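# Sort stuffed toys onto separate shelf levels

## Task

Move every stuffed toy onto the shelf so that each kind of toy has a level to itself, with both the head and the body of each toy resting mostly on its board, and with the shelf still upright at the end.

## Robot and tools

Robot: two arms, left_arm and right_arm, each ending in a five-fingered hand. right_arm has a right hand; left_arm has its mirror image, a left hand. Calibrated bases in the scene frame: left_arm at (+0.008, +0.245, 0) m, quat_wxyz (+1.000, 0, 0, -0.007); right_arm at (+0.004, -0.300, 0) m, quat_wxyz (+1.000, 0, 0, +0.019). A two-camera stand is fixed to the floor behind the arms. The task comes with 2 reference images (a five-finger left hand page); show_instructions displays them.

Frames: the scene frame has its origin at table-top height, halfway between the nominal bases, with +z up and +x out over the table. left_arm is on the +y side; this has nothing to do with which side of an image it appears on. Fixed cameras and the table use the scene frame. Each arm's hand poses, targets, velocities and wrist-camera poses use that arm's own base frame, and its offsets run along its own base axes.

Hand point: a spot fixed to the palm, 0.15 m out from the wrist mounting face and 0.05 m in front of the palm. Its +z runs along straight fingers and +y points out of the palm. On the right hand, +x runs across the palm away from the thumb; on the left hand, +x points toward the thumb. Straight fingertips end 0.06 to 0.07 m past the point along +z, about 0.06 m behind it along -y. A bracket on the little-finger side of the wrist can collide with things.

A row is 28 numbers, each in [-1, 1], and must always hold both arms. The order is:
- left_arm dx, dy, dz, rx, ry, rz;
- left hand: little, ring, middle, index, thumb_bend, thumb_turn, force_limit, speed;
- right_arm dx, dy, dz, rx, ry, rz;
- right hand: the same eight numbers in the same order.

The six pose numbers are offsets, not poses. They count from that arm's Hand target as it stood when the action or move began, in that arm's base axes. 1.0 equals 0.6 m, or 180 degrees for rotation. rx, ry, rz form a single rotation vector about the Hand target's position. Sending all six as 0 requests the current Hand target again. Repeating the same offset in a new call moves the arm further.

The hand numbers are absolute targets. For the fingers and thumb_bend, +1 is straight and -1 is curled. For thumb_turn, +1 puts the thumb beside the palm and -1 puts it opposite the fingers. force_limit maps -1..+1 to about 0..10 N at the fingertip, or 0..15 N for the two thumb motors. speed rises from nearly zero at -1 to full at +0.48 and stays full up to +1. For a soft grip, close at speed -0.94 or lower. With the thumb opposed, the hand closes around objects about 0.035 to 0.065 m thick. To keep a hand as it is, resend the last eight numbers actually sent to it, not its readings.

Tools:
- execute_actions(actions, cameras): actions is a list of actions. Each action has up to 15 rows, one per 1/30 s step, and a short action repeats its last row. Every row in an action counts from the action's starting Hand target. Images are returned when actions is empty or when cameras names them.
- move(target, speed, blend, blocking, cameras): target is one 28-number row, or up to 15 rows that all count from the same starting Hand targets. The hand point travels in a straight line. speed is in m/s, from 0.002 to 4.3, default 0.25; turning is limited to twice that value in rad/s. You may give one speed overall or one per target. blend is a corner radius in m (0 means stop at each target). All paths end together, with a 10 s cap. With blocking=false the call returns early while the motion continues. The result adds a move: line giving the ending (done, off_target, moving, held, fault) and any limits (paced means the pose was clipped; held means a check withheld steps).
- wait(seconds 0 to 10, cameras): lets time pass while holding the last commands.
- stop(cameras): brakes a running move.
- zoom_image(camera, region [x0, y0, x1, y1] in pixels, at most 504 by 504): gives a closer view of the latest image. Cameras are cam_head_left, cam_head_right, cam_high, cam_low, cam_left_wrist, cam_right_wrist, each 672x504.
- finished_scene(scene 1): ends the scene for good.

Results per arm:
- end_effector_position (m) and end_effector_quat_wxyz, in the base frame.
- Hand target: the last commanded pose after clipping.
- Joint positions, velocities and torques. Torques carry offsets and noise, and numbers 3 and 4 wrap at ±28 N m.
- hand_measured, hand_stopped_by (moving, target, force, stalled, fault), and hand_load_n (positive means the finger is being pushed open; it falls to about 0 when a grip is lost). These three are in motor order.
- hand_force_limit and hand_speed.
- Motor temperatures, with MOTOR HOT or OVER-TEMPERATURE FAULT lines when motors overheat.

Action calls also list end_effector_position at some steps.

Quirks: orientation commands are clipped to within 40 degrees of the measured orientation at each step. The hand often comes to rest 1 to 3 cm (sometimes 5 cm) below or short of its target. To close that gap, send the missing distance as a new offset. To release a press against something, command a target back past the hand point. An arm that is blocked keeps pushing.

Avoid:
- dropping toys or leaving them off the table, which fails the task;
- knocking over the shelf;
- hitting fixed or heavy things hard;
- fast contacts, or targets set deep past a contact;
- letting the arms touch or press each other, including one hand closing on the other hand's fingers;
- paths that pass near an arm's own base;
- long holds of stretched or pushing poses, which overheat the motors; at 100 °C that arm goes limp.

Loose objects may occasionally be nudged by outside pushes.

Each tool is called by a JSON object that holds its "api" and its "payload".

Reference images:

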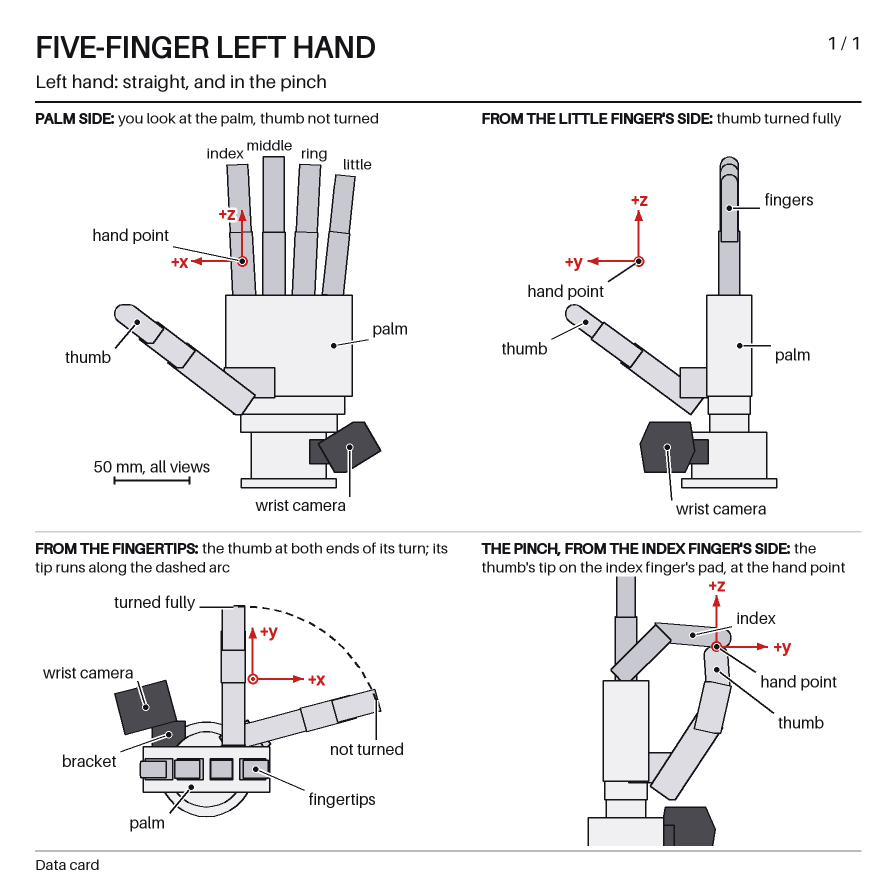

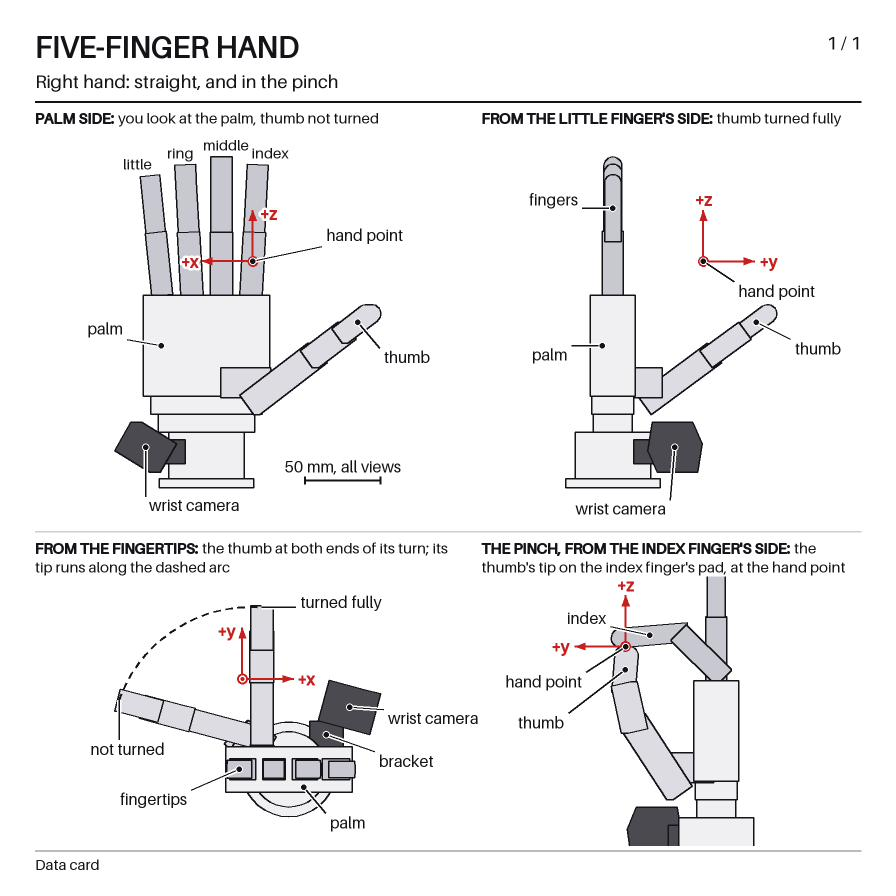

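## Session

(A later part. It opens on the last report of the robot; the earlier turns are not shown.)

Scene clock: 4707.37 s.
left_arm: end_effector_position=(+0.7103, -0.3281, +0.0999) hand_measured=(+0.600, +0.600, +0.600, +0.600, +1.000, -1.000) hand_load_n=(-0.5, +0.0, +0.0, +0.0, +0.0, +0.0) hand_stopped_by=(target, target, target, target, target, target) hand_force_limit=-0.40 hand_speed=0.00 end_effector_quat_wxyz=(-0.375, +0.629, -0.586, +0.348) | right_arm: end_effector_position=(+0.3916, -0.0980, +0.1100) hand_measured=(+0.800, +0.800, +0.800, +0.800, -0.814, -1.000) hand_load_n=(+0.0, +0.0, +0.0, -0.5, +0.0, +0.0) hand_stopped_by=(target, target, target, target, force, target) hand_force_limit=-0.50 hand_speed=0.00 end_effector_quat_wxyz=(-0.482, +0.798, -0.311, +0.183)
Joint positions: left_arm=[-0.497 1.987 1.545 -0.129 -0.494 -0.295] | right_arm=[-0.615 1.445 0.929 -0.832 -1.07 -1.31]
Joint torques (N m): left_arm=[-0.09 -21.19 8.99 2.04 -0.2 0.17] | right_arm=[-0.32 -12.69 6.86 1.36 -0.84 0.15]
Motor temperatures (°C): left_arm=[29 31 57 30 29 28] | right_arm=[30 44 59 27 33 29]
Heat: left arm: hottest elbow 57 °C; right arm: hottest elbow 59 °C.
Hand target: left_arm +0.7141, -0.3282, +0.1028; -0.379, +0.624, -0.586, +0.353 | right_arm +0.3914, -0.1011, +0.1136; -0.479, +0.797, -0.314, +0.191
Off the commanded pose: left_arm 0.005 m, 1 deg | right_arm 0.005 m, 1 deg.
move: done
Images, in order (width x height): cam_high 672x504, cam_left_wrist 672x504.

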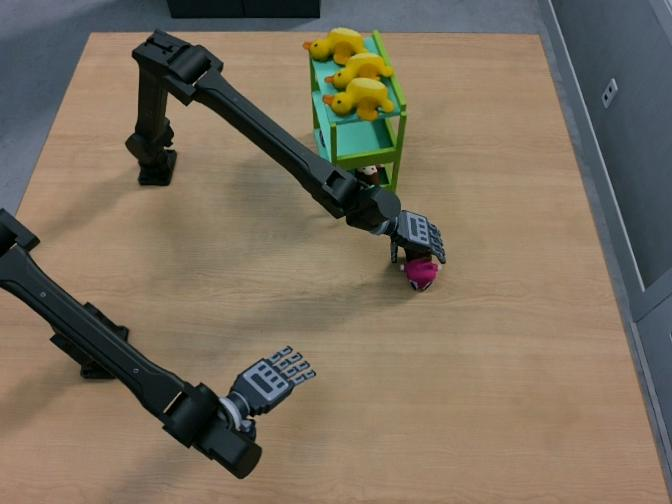

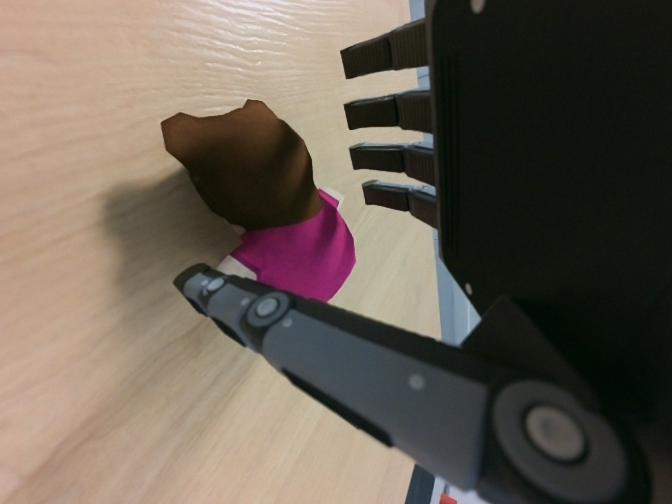

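{"api": "move", "payload": {"target": [[0,0.043,0,0,0,0,0.6,0.6,0.6,0.6,1,-1,-0.4,0.0, 0,0,0,0,0,0,0.8,0.8,0.8,0.8,-1,-1,-0.5,0],[0,0.043,-0.055,0,0,0,0.6,0.6,0.6,0.6,1,-1,-0.4,0.0, 0,0,0,0,0,0,0.8,0.8,0.8,0.8,-1,-1,-0.5,0]], "speed": 0.1, "cameras": ["cam_high", "cam_left_wrist"]}}

{"api": "zoom_image", "payload": {"camera": "cam_high", "region": [350, 200, 490, 340]}}

Scene clock: 4724.77 s.
left_arm: end_effector_position=(+0.7117, -0.3041, +0.0774) hand_measured=(+0.600, +0.600, +0.600, +0.600, +1.000, -1.000) hand_load_n=(+0.0, +0.0, +0.0, +0.0, +0.0, +0.0) hand_stopped_by=(target, target, target, target, target, target) hand_force_limit=-0.40 hand_speed=0.00 end_effector_quat_wxyz=(-0.376, +0.628, -0.582, +0.354) | right_arm: end_effector_position=(+0.3916, -0.0980, +0.1100) hand_measured=(+0.800, +0.800, +0.800, +0.800, -0.814, -1.000) hand_load_n=(+0.0, +0.0, +0.0, +0.0, +0.0, +0.0) hand_stopped_by=(target, target, target, target, force, target) hand_force_limit=-0.50 hand_speed=0.00 end_effector_quat_wxyz=(-0.482, +0.798, -0.311, +0.183)
Joint positions: left_arm=[-0.462 1.989 1.47 -0.029 -0.464 -0.274] | right_arm=[-0.615 1.445 0.929 -0.832 -1.07 -1.31]
Joint torques (N m): left_arm=[-0.09 -20.25 8.38 2.1 -0.17 0.17] | right_arm=[-0.21 -12.16 6.8 1.28 -0.82 0.15]
Motor temperatures (°C): left_arm=[29 33 58 30 29 28] | right_arm=[30 43 58 27 33 29]
Heat: left arm: hottest elbow 58 °C; right arm: hottest elbow 58 °C.
Hand target: left_arm +0.7142, -0.3020, +0.0698; -0.379, +0.624, -0.585, +0.353 | right_arm +0.3914, -0.1011, +0.1136; -0.479, +0.797, -0.314, +0.191
Off the commanded pose: left_arm 0.008 m, 1 deg | right_arm 0.005 m, 1 deg.
move: done
Images, in order (width x height): cam_high 672x504, cam_left_wrist 672x504.

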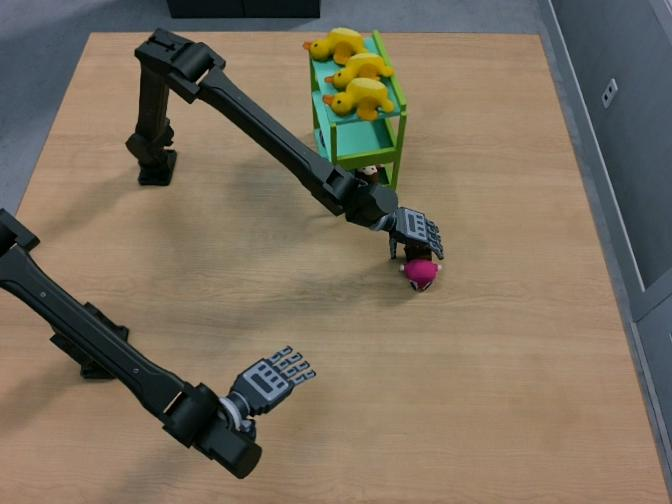

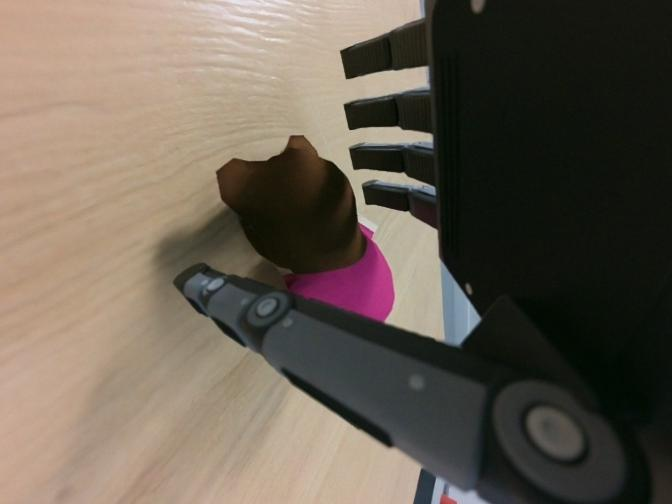

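Scaled by 3.600 from the camera's 672x504 image, which has a finer 960x720 frame.

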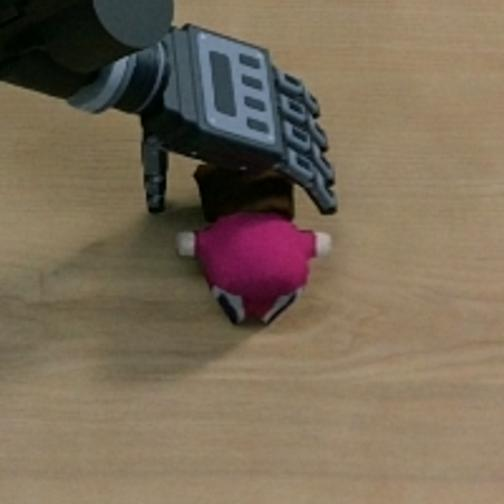

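{"api": "move", "payload": {"target": [0,0.003,-0.05,0,0,0,0.6,0.6,0.6,0.6,1,-1,-0.4,0.0, 0,0,0,0,0,0,0.8,0.8,0.8,0.8,-1,-1,-0.5,0], "speed": 0.08, "cameras": ["cam_high", "cam_left_wrist"]}}

{"api": "zoom_image", "payload": {"camera": "cam_high", "region": [350, 200, 490, 340]}}

Scene clock: 4744.13 s.
left_arm: end_effector_position=(+0.7132, -0.3055, +0.0546) hand_measured=(+0.600, +0.600, +0.600, +0.600, +1.000, -1.000) hand_load_n=(+0.5, +0.0, +0.0, +0.0, +0.5, +0.0) hand_stopped_by=(target, target, target, target, target, target) hand_force_limit=-0.40 hand_speed=0.00 end_effector_quat_wxyz=(-0.377, +0.626, -0.580, +0.361) | right_arm: end_effector_position=(+0.3916, -0.0980, +0.1100) hand_measured=(+0.800, +0.800, +0.800, +0.800, -0.814, -1.000) hand_load_n=(+0.0, +0.0, +0.0, +0.0, +0.0, +0.0) hand_stopped_by=(target, target, target, target, force, target) hand_force_limit=-0.50 hand_speed=0.00 end_effector_quat_wxyz=(-0.482, +0.798, -0.311, +0.183)
Joint positions: left_arm=[-0.462 2.022 1.447 0.042 -0.461 -0.273] | right_arm=[-0.615 1.445 0.929 -0.832 -1.07 -1.31]
Joint torques (N m): left_arm=[-0.03 -19.9 7.94 1.91 -0.18 0.17] | right_arm=[-0.56 -12.57 6.8 1.52 -0.81 0.17]
Motor temperatures (°C): left_arm=[29 33 58 30 29 28] | right_arm=[30 42 57 27 33 29]
Heat: left arm: hottest elbow 58 °C; right arm: hottest elbow 57 °C.
Hand target: left_arm +0.7141, -0.3003, +0.0397; -0.379, +0.624, -0.585, +0.353 | right_arm +0.3914, -0.1011, +0.1136; -0.479, +0.797, -0.314, +0.191
Off the commanded pose: left_arm 0.016 m, 1 deg | right_arm 0.005 m, 1 deg.
move: off_target (left_arm)
Images, in order (width x height): cam_high 672x504, cam_left_wrist 672x504.

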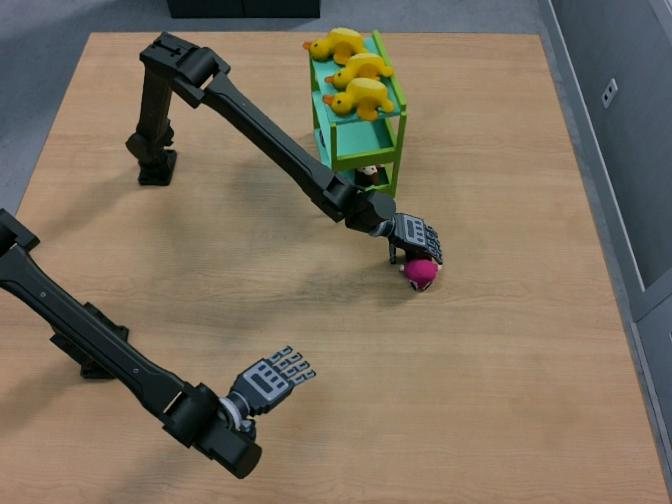

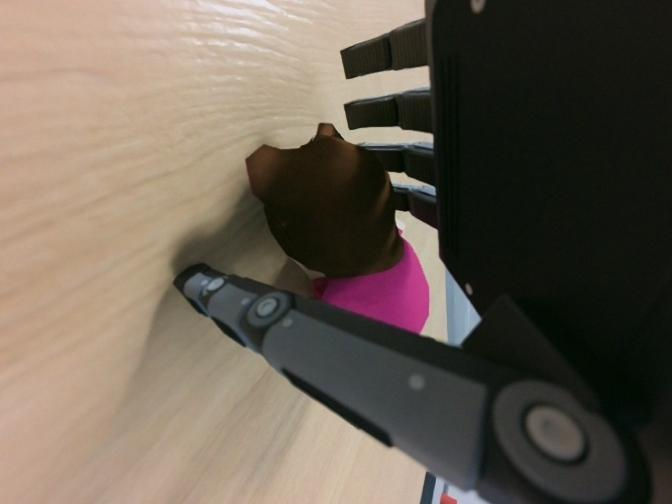

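Scaled by 3.600 from the camera's 672x504 image, which has a finer 960x720 frame.

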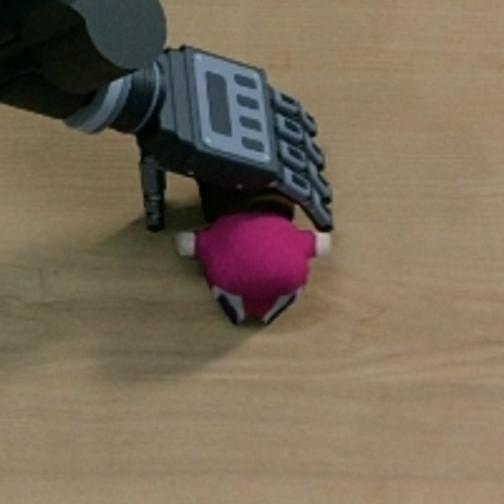

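{"api": "move", "payload": {"target": [[0.0,0.008,-0.018,0,0,0,0.6,0.6,0.6,0.6,1,-1,-0.4,0.0, 0,0,0,0,0,0,0.8,0.8,0.8,0.8,-1,-1,-0.5,0],[0.0,0.008,-0.018,0,0,0,-0.3,-0.3,-0.3,-0.3,-0.1,-1,-0.4,-0.7, 0,0,0,0,0,0,0.8,0.8,0.8,0.8,-1,-1,-0.5,0]], "speed": 0.08, "cameras": ["cam_high", "cam_left_wrist"]}}

{"api": "zoom_image", "payload": {"camera": "cam_high", "region": [350, 200, 490, 340]}}

Scene clock: 4753.67 s.
left_arm: end_effector_position=(+0.7131, -0.3058, +0.0515) hand_measured=(-0.300, -0.300, +0.050, -0.006, +0.720, -1.000) hand_load_n=(+0.0, +2.0, +0.0, +0.0, +3.0, +0.5) hand_stopped_by=(target, target, force, force, force, target) hand_force_limit=-0.40 hand_speed=-0.70 end_effector_quat_wxyz=(-0.378, +0.622, -0.579, +0.366) | right_arm: end_effector_position=(+0.3916, -0.0980, +0.1100) hand_measured=(+0.800, +0.800, +0.800, +0.800, -0.814, -1.000) hand_load_n=(+0.0, +0.0, +0.0, -0.5, +0.5, +0.0) hand_stopped_by=(target, target, target, target, force, target) hand_force_limit=-0.50 hand_speed=0.00 end_effector_quat_wxyz=(-0.482, +0.798, -0.311, +0.183)
Joint positions: left_arm=[-0.462 2.025 1.435 0.071 -0.454 -0.267] | right_arm=[-0.615 1.445 0.929 -0.832 -1.07 -1.31]
Joint torques (N m): left_arm=[0.5 -19.14 7.62 1.87 -0.21 0.15] | right_arm=[-0.09 -12.81 6.78 1.35 -0.84 0.14]
Motor temperatures (°C): left_arm=[29 34 58 30 29 28] | right_arm=[30 41 57 27 33 29]
Heat: left arm: hottest elbow 58 °C; right arm: hottest elbow 57 °C.
Hand target: left_arm +0.7141, -0.2955, +0.0290; -0.379, +0.624, -0.585, +0.353 | right_arm +0.3914, -0.1011, +0.1136; -0.479, +0.797, -0.314, +0.191
Off the commanded pose: left_arm 0.025 m, 2 deg | right_arm 0.005 m, 1 deg.
move: off_target (left_arm); target 2's new numbers were sent with left_arm's hand 0.028 m and 2 deg from that target
Images, in order (width x height): cam_high 672x504, cam_left_wrist 672x504.

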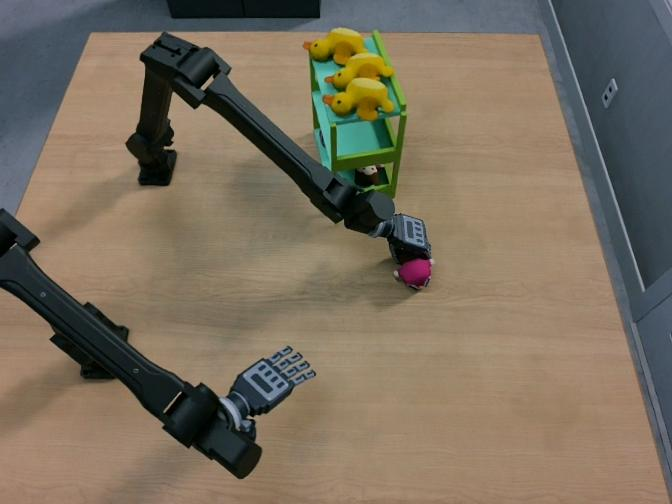

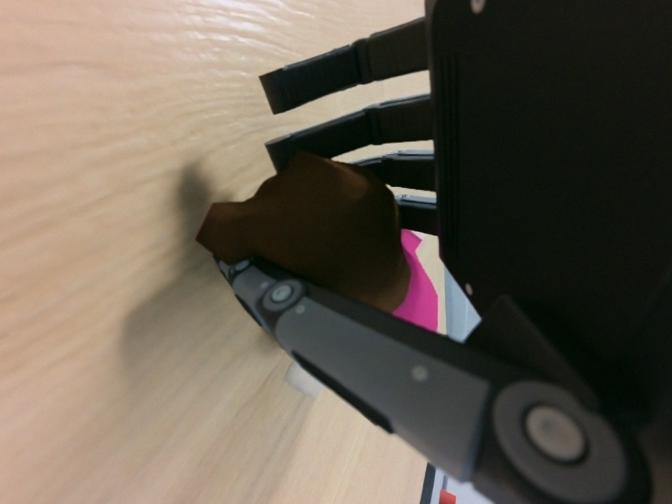

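Scaled by 3.600 from the camera's 672x504 image, which has a finer 960x720 frame.

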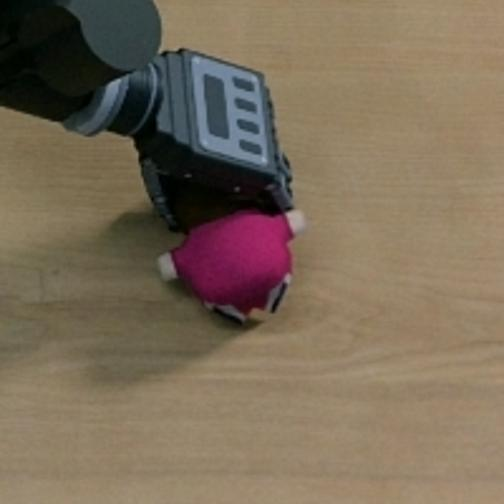

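{"api": "move", "payload": {"target": [[0.0,-0.01,0,0,0,0,0.6,0.6,0.6,0.6,1,-1,-0.4,0.0, 0,0,0,0,0,0,0.8,0.8,0.8,0.8,-1,-1,-0.5,0]], "speed": 0.08, "cameras": ["cam_high", "cam_left_wrist"]}}

{"api": "zoom_image", "payload": {"camera": "cam_high", "region": [350, 200, 490, 340]}}

Scene clock: 4763.87 s.
left_arm: end_effector_position=(+0.7157, -0.3045, +0.0538) hand_measured=(+0.600, +0.600, +0.600, +0.600, +0.998, -1.000) hand_load_n=(+0.0, -0.5, +0.0, +0.0, -2.0, +0.5) hand_stopped_by=(target, target, target, target, target, target) hand_force_limit=-0.40 hand_speed=0.00 end_effector_quat_wxyz=(-0.380, +0.623, -0.575, +0.370) | right_arm: end_effector_position=(+0.3916, -0.0980, +0.1100) hand_measured=(+0.800, +0.800, +0.800, +0.800, -0.814, -1.000) hand_load_n=(+0.0, +0.0, +0.0, +0.0, +0.0, +0.0) hand_stopped_by=(target, target, target, target, force, target) hand_force_limit=-0.50 hand_speed=0.00 end_effector_quat_wxyz=(-0.482, +0.798, -0.311, +0.183)
Joint positions: left_arm=[-0.459 2.025 1.435 0.081 -0.457 -0.267] | right_arm=[-0.615 1.445 0.929 -0.832 -1.07 -1.31]
Joint torques (N m): left_arm=[-0.26 -18.73 8.4 1.18 -0.39 0.1] | right_arm=[-1.03 -12.92 6.76 1.4 -0.83 0.17]
Motor temperatures (°C): left_arm=[29 34 59 30 29 28] | right_arm=[30 41 57 27 33 29]
Heat: left arm: hottest elbow 59 °C; right arm: hottest elbow 57 °C.
Hand target: left_arm +0.7141, -0.3015, +0.0289; -0.379, +0.624, -0.586, +0.353 | right_arm +0.3914, -0.1011, +0.1136; -0.479, +0.797, -0.314, +0.191
Off the commanded pose: left_arm 0.025 m, 2 deg | right_arm 0.005 m, 1 deg.
move: off_target (left_arm)
Images, in order (width x height): cam_high 672x504, cam_left_wrist 672x504.

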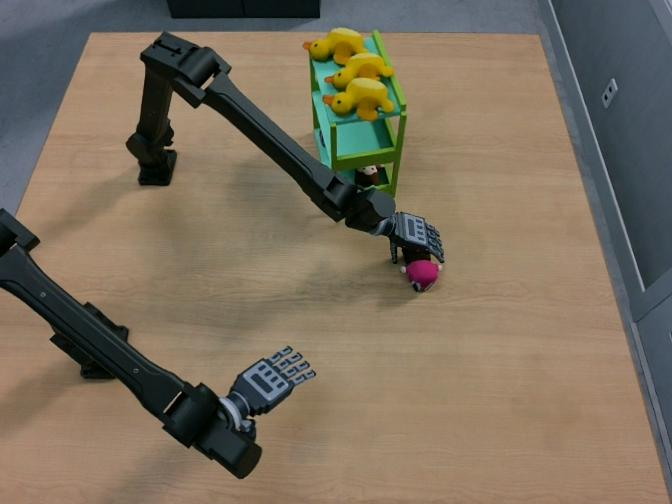

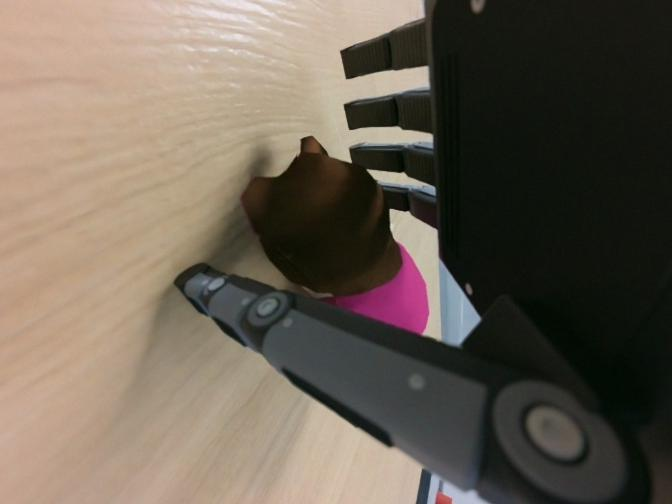

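Scaled by 3.600 from the camera's 672x504 image, which has a finer 960x720 frame.

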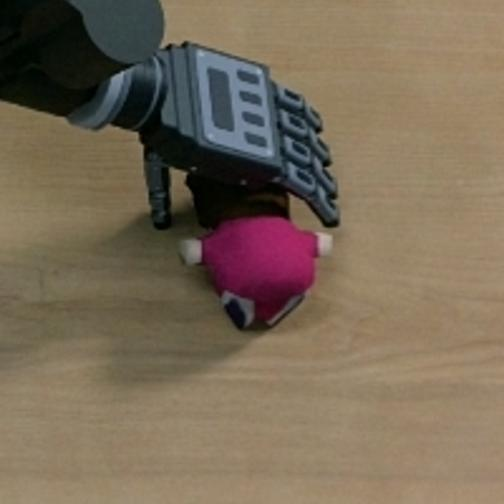

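{"api": "move", "payload": {"target": [[0.0,-0.03,-0.0,0,0,0,0.6,0.6,0.6,0.6,1,-1,-0.4,0.0, 0,0,0,0,0,0,0.8,0.8,0.8,0.8,-1,-1,-0.5,0],[0.0,-0.03,-0.0,0,0,0,0.6,0.6,0.6,0.6,0.75,-1,-0.4,0, 0,0,0,0,0,0,0.8,0.8,0.8,0.8,-1,-1,-0.5,0],[0.0,-0.03,-0.0,0,0,0,-0.3,-0.3,-0.3,-0.3,-0.1,-1,-0.4,-0.7, 0,0,0,0,0,0,0.8,0.8,0.8,0.8,-1,-1,-0.5,0]], "speed": 0.08, "cameras": ["cam_high", "cam_left_wrist"]}}

{"api": "zoom_image", "payload": {"camera": "cam_high", "region": [350, 200, 490, 340]}}

Scene clock: 4779.53 s.
left_arm: end_effector_position=(+0.7109, -0.3104, +0.0468) hand_measured=(-0.300, -0.254, +0.188, +0.106, +0.542, -1.000) hand_load_n=(+0.0, +3.0, +1.0, +0.0, +4.0, +1.5) hand_stopped_by=(target, force, force, force, force, target) hand_force_limit=-0.40 hand_speed=-0.70 end_effector_quat_wxyz=(-0.384, +0.623, -0.579, +0.360) | right_arm: end_effector_position=(+0.3916, -0.0980, +0.1100) hand_measured=(+0.800, +0.800, +0.800, +0.800, -0.814, -1.000) hand_load_n=(+0.0, -0.5, +0.0, +0.0, +0.0, +0.0) hand_stopped_by=(target, target, target, target, force, target) hand_force_limit=-0.50 hand_speed=0.00 end_effector_quat_wxyz=(-0.482, +0.798, -0.311, +0.183)
Joint positions: left_arm=[-0.475 2.035 1.439 0.068 -0.483 -0.268] | right_arm=[-0.615 1.445 0.929 -0.832 -1.07 -1.31]
Joint torques (N m): left_arm=[-1.03 -18.08 10.41 0.9 -0.21 -0.05] | right_arm=[-0.09 -12.81 6.74 1.5 -0.84 0.14]
Motor temperatures (°C): left_arm=[29 34 60 30 29 28] | right_arm=[30 41 56 27 33 29]
Heat: left arm: hottest elbow 60 °C; right arm: hottest elbow 56 °C.
Hand target: left_arm +0.7141, -0.3197, +0.0289; -0.379, +0.624, -0.586, +0.353 | right_arm +0.3914, -0.1011, +0.1136; -0.479, +0.797, -0.314, +0.191
Off the commanded pose: left_arm 0.020 m, 1 deg | right_arm 0.005 m, 1 deg.
move: off_target (left_arm); target 2's new numbers were sent with left_arm's hand 0.029 m and 2 deg from that target; target 3's new numbers were sent with left_arm's hand 0.024 m and 2 deg from that target
Images, in order (width x height): cam_high 672x504, cam_left_wrist 672x504.

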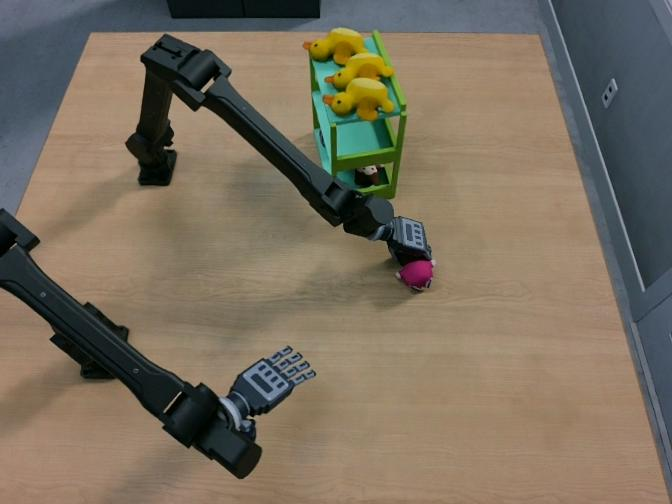

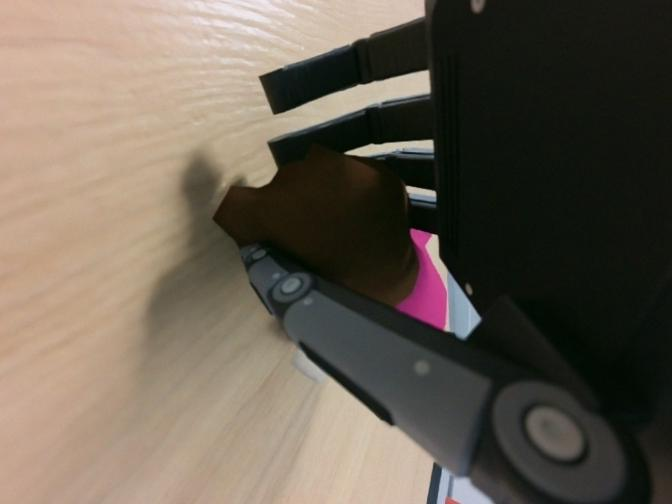

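Scaled by 3.600 from the camera's 672x504 image, which has a finer 960x720 frame.

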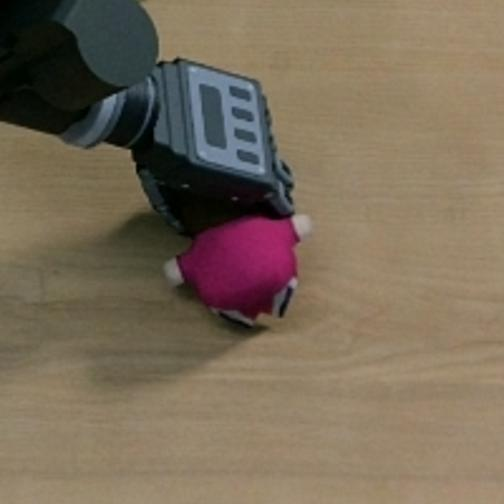

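{"api": "move", "payload": {"target": [[0.0,0.015,0.13,0,0,0,-0.3,-0.3,-0.3,-0.3,-0.1,-1,-0.4,-0.7, 0,0,0,0,0,0,0.8,0.8,0.8,0.8,-1,-1,-0.5,0]], "speed": 0.08, "cameras": ["cam_high", "cam_left_wrist"]}}

{"api": "zoom_image", "payload": {"camera": "cam_high", "region": [350, 200, 490, 340]}}

Scene clock: 4789.83 s.
left_arm: end_effector_position=(+0.6918, -0.3026, +0.0616) hand_measured=(-0.300, -0.254, +0.188, +0.106, +0.542, -1.000) hand_load_n=(+0.0, +1.5, +0.0, +0.0, +3.0, +1.5) hand_stopped_by=(target, force, force, force, force, target) hand_force_limit=-0.40 hand_speed=-0.70 end_effector_quat_wxyz=(-0.370, +0.628, -0.604, +0.323) | right_arm: end_effector_position=(+0.3916, -0.0980, +0.1100) hand_measured=(+0.800, +0.800, +0.800, +0.800, -0.814, -1.000) hand_load_n=(+0.0, +0.0, +0.0, +0.0, +0.0, +0.0) hand_stopped_by=(target, target, target, target, force, target) hand_force_limit=-0.50 hand_speed=0.00 end_effector_quat_wxyz=(-0.482, +0.798, -0.311, +0.183)
Joint positions: left_arm=[-0.475 1.981 1.452 -0.093 -0.474 -0.268] | right_arm=[-0.615 1.445 0.929 -0.832 -1.07 -1.31]
Joint torques (N m): left_arm=[-0.09 -23.12 12.86 1.07 -0.2 0.04] | right_arm=[-0.26 -12.4 6.86 1.48 -0.82 0.14]
Motor temperatures (°C): left_arm=[29 34 62 30 29 28] | right_arm=[30 40 56 27 33 29]
Heat: left arm: hottest elbow 62 °C; right arm: hottest elbow 56 °C.
Hand target: left_arm +0.7141, -0.3107, +0.1070; -0.379, +0.624, -0.586, +0.353 | right_arm +0.3914, -0.1011, +0.1136; -0.479, +0.797, -0.314, +0.191
Off the commanded pose: left_arm 0.051 m, 4 deg | right_arm 0.005 m, 1 deg.
move: off_target (left_arm)
Images, in order (width x height): cam_high 672x504, cam_left_wrist 672x504.

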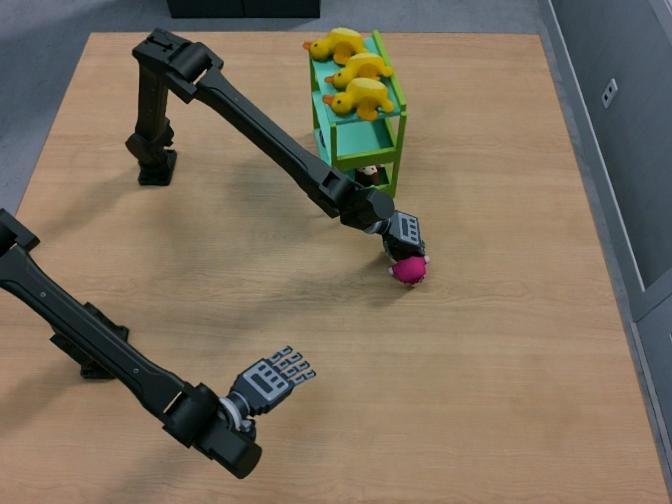

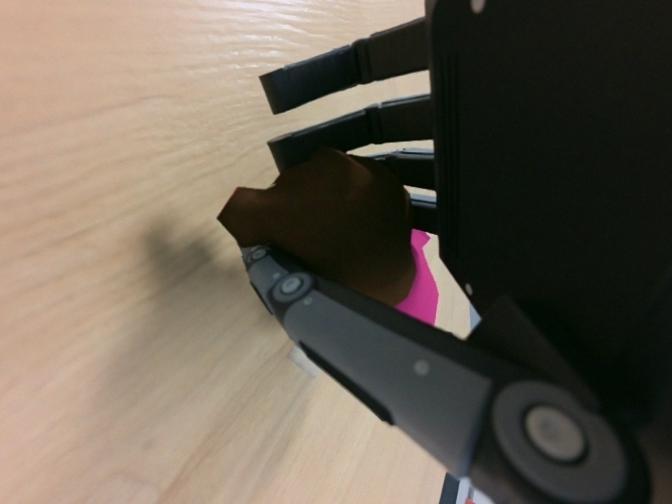

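Scaled by 3.600 from the camera's 672x504 image, which has a finer 960x720 frame.

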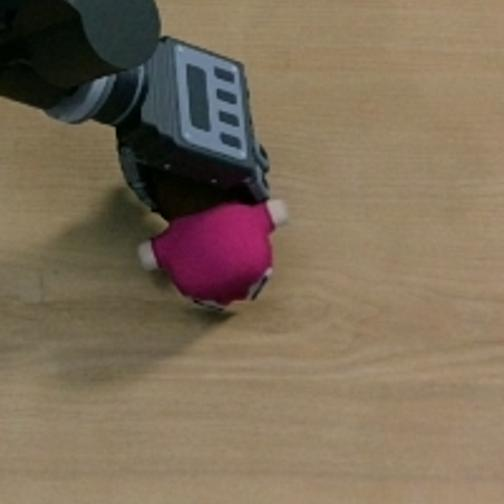

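{"api": "move", "payload": {"target": [[-0.357,-0.032,0.088,0,0,0,-0.3,-0.3,-0.3,-0.3,-0.1,-1,-0.4,-0.7, 0,0,0,0,0,0,0.8,0.8,0.8,0.8,-1,-1,-0.5,0],[-0.64,0.018,0.088,0.01,-0.06,0.015,-0.3,-0.3,-0.3,-0.3,-0.1,-1,-0.4,-0.7, 0,0,0,0,0,0,0.8,0.8,0.8,0.8,-1,-1,-0.5,0]], "speed": 0.15, "blend": [0.03,0], "cameras": ["cam_high", "cam_left_wrist", "cam_head_left"]}}

Scene clock: 4807.57 s.
left_arm: end_effector_position=(+0.3305, -0.2981, +0.1537) hand_measured=(-0.300, -0.254, +0.188, +0.106, +0.542, -1.000) hand_load_n=(+0.0, +1.5, +0.0, +0.0, +3.0, +1.0) hand_stopped_by=(target, force, force, force, force, target) hand_force_limit=-0.40 hand_speed=-0.70 end_effector_quat_wxyz=(-0.453, +0.591, -0.545, +0.385) | right_arm: end_effector_position=(+0.3916, -0.0980, +0.1100) hand_measured=(+0.800, +0.800, +0.800, +0.800, -0.814, -1.000) hand_load_n=(+0.0, +0.0, +0.0, +0.0, +0.0, +0.0) hand_stopped_by=(target, target, target, target, force, target) hand_force_limit=-0.50 hand_speed=0.00 end_effector_quat_wxyz=(-0.482, +0.798, -0.311, +0.183)
Joint positions: left_arm=[-1.064 1.189 0.665 -0.16 -1.089 -0.584] | right_arm=[-0.615 1.445 0.929 -0.832 -1.07 -1.31]
Joint torques (N m): left_arm=[-0.62 -7.88 8.54 0.76 -0.76 -0.16] | right_arm=[-0.44 -12.98 6.79 1.4 -0.85 0.17]
Motor temperatures (°C): left_arm=[29 37 65 30 29 28] | right_arm=[30 40 56 27 33 29]
Heat: left arm: hottest elbow 65 °C; right arm: hottest elbow 56 °C.
Hand target: left_arm +0.3301, -0.2999, +0.1598; -0.450, +0.596, -0.538, +0.392 | right_arm +0.3914, -0.1011, +0.1136; -0.479, +0.797, -0.314, +0.191
Off the commanded pose: left_arm 0.006 m, 1 deg | right_arm 0.005 m, 1 deg.
move: done
Images, in order (width x height): cam_head_left 672x504, cam_high 672x504, cam_left_wrist 672x504.

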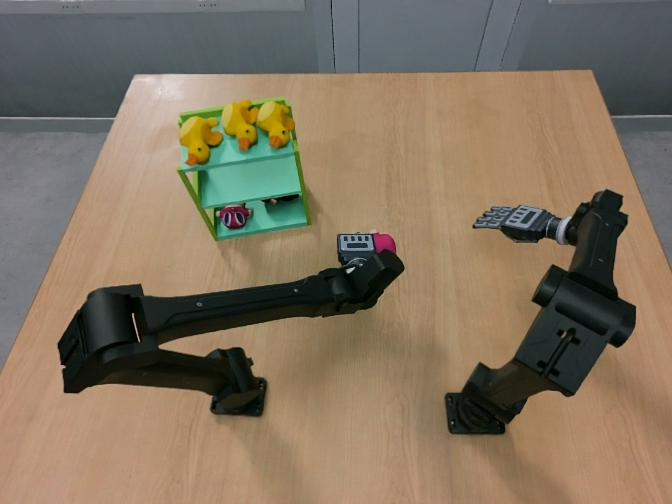

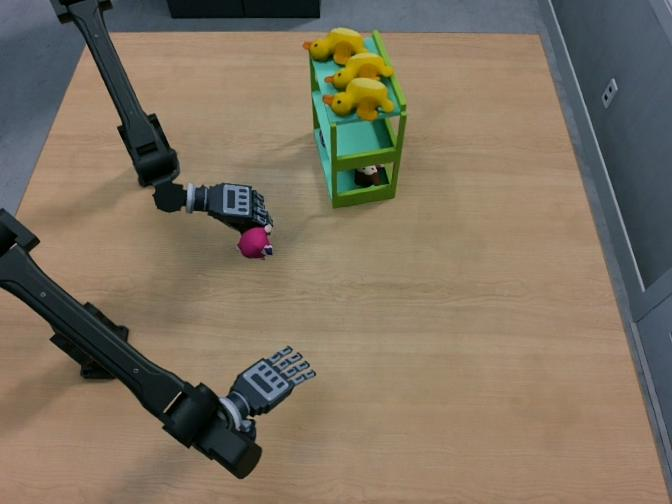

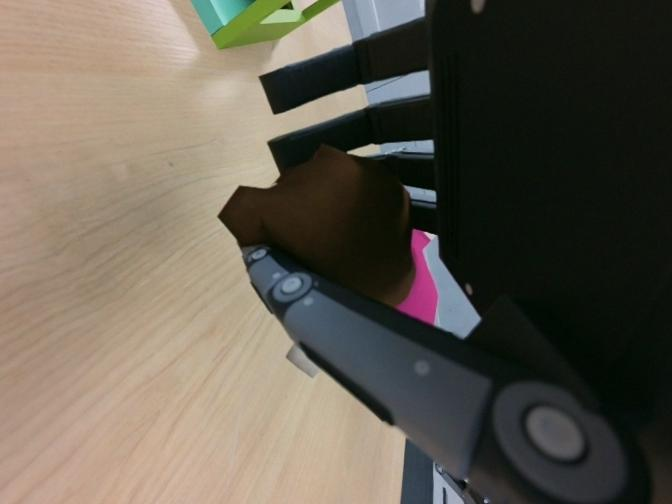

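{"api": "move", "payload": {"target": [[-0.03,0.333,-0.05,0.0126,-0.083,0.018,-0.3,-0.3,-0.3,-0.3,-0.1,-1,-0.4,-0.7, 0,0,0,0,0,0,0.8,0.8,0.8,0.8,-1,-1,-0.5,0]], "speed": 0.15, "cameras": ["cam_high", "cam_left_wrist", "cam_head_left", "cam_low"]}}

{"api": "zoom_image", "payload": {"camera": "cam_head_left", "region": [180, 150, 360, 285]}}

Scene clock: 4815.10 s.
left_arm: end_effector_position=(+0.3096, -0.1003, +0.1225) hand_measured=(-0.300, -0.254, +0.188, +0.106, +0.540, -1.000) hand_load_n=(+0.0, +0.5, +0.0, +0.5, +2.0, +0.5) hand_stopped_by=(target, force, force, force, force, target) hand_force_limit=-0.40 hand_speed=-0.70 end_effector_quat_wxyz=(+0.535, -0.547, +0.473, -0.436) | right_arm: end_effector_position=(+0.3916, -0.0980, +0.1100) hand_measured=(+0.800, +0.800, +0.800, +0.800, -0.814, -1.000) hand_load_n=(+0.0, +0.0, +0.0, +0.0, +0.0, +0.0) hand_stopped_by=(target, target, target, target, force, target) hand_force_limit=-0.50 hand_speed=0.00 end_effector_quat_wxyz=(-0.482, +0.798, -0.311, +0.183)
Joint positions: left_arm=[-0.731 0.704 0.06 0.568 -0.903 -0.03] | right_arm=[-0.615 1.445 0.929 -0.832 -1.07 -1.31]
Joint torques (N m): left_arm=[0.15 0.73 8.29 2.21 -0.04 0.13] | right_arm=[-0.5 -13.1 6.76 1.4 -0.84 0.15]
Motor temperatures (°C): left_arm=[29 36 64 30 29 28] | right_arm=[30 40 56 27 33 29]
Heat: left arm: hottest elbow 64 °C; right arm: hottest elbow 56 °C.
Hand target: left_arm +0.3121, -0.1001, +0.1297; +0.538, -0.545, +0.466, -0.442 | right_arm +0.3914, -0.1011, +0.1136; -0.479, +0.797, -0.314, +0.191
Off the commanded pose: left_arm 0.008 m, 1 deg | right_arm 0.005 m, 1 deg.
move: done
Images, in order (width x height): cam_head_left 672x504, cam_high 672x504, cam_low 672x504, cam_left_wrist 672x504.

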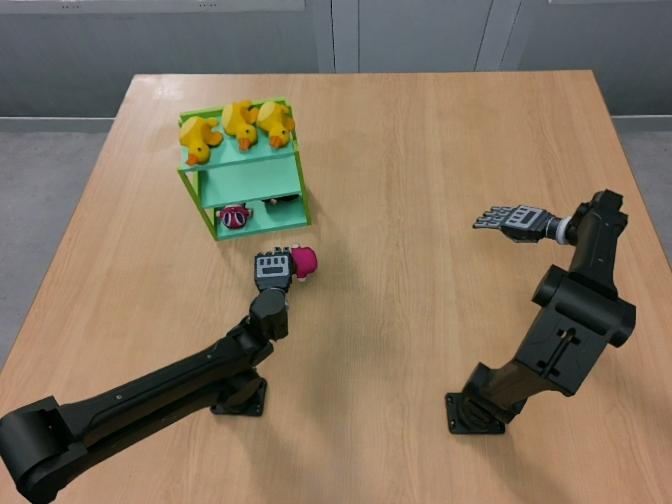

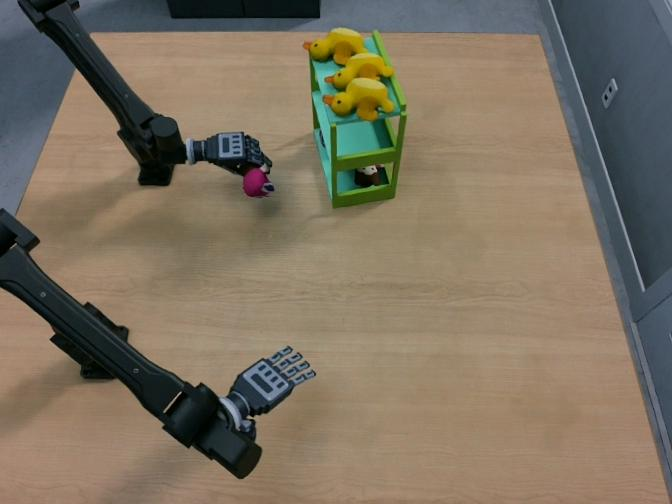

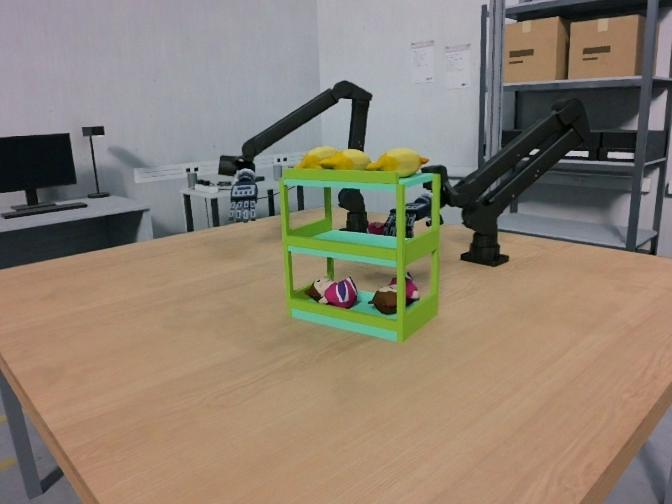

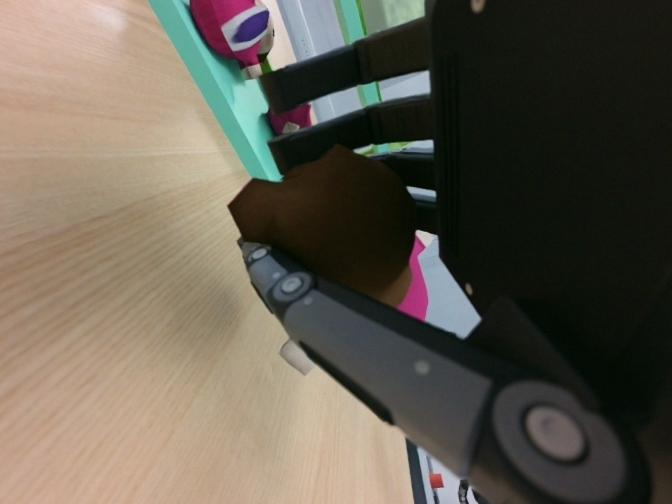

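Scaled by 2.800 from the camera's 672x504 image, which has a finer 960x720 frame.

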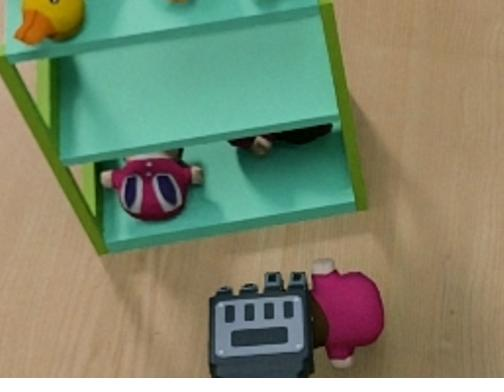

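{"api": "move", "payload": {"target": [[-0.006,0.024,-0.078,0,0,0,-0.3,-0.3,-0.3,-0.3,-0.1,-1,-0.4,-0.7, 0,0,0,0,0,0,0.8,0.8,0.8,0.8,-1,-1,-0.5,0]], "speed": 0.1, "cameras": ["cam_left_wrist", "cam_head_left"]}}

{"api": "zoom_image", "payload": {"camera": "cam_head_left", "region": [180, 150, 360, 285]}}

Scene clock: 4843.27 s.
left_arm: end_effector_position=(+0.3080, -0.0991, +0.1145) hand_measured=(-0.300, -0.254, +0.188, +0.106, +0.540, -1.000) hand_load_n=(+0.0, +0.5, +0.0, +0.0, +2.0, +0.0) hand_stopped_by=(target, force, force, force, force, target) hand_force_limit=-0.40 hand_speed=-0.70 end_effector_quat_wxyz=(+0.533, -0.545, +0.474, -0.441) | right_arm: end_effector_position=(+0.3916, -0.0980, +0.1100) hand_measured=(+0.800, +0.800, +0.800, +0.800, -0.814, -1.000) hand_load_n=(+0.0, +0.0, +0.0, +0.0, +0.0, +0.0) hand_stopped_by=(target, target, target, target, force, target) hand_force_limit=-0.50 hand_speed=0.00 end_effector_quat_wxyz=(-0.482, +0.798, -0.311, +0.183)
Joint positions: left_arm=[-0.722 0.736 0.035 0.633 -0.884 -0.03] | right_arm=[-0.615 1.445 0.929 -0.832 -1.07 -1.31]
Joint torques (N m): left_arm=[-0.5 0.26 8.24 1.29 -0.19 0.01] | right_arm=[-0.21 -12.63 6.86 1.21 -0.87 0.18]
Motor temperatures (°C): left_arm=[29 33 63 30 29 28] | right_arm=[30 39 55 27 33 29]
Heat: left arm: hottest elbow 63 °C; right arm: hottest elbow 55 °C.
Hand target: left_arm +0.3095, -0.1009, +0.1202; +0.532, -0.545, +0.469, -0.446 (not the last commanded pose) | right_arm +0.3914, -0.1011, +0.1136; -0.479, +0.797, -0.314, +0.191
Off the commanded pose: left_arm 0.034 m, 1 deg | right_arm 0.005 m, 1 deg.
move: held (left_arm; a check stopped the path); limits=held
pose unreachable (left arm): on one or more control steps of this call, first in action 0 (counted from 0), this arm could not follow its commanded pose, so it was not sent that pose on those steps. It may still have moved: this result reports where it is.
cause: moving toward the commanded pose would bring two parts of the arm too close to each other (joints 2 (shoulder) and 3 (elbow) lie between them).
Images, in order (width x height): cam_head_left 672x504, cam_left_wrist 672x504.

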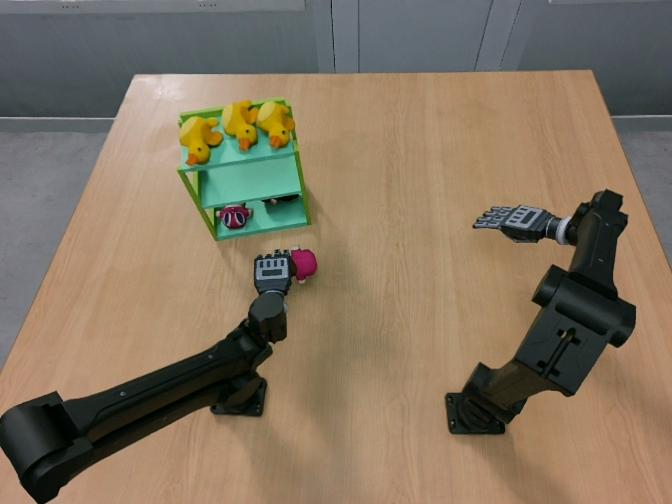

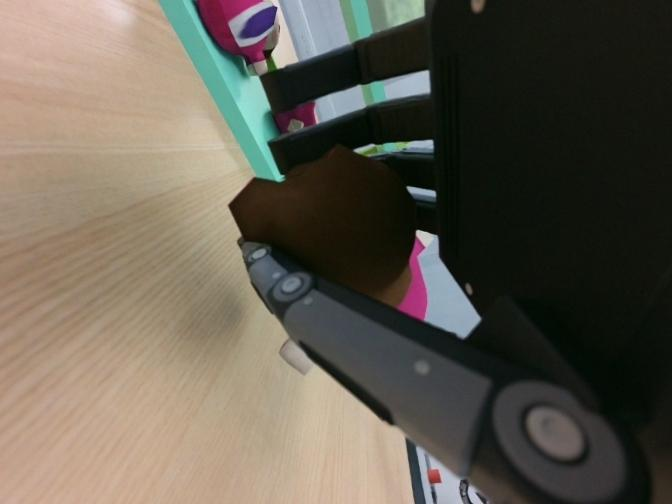

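Scaled by 2.800 from the camera's 672x504 image, which has a finer 960x720 frame.

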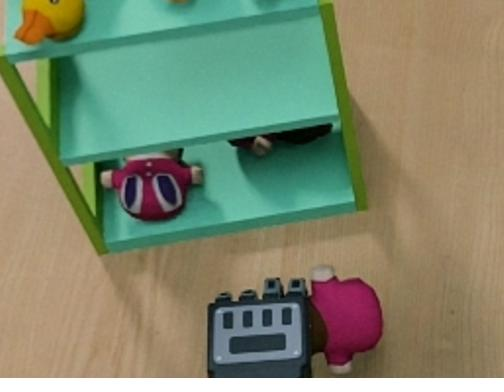

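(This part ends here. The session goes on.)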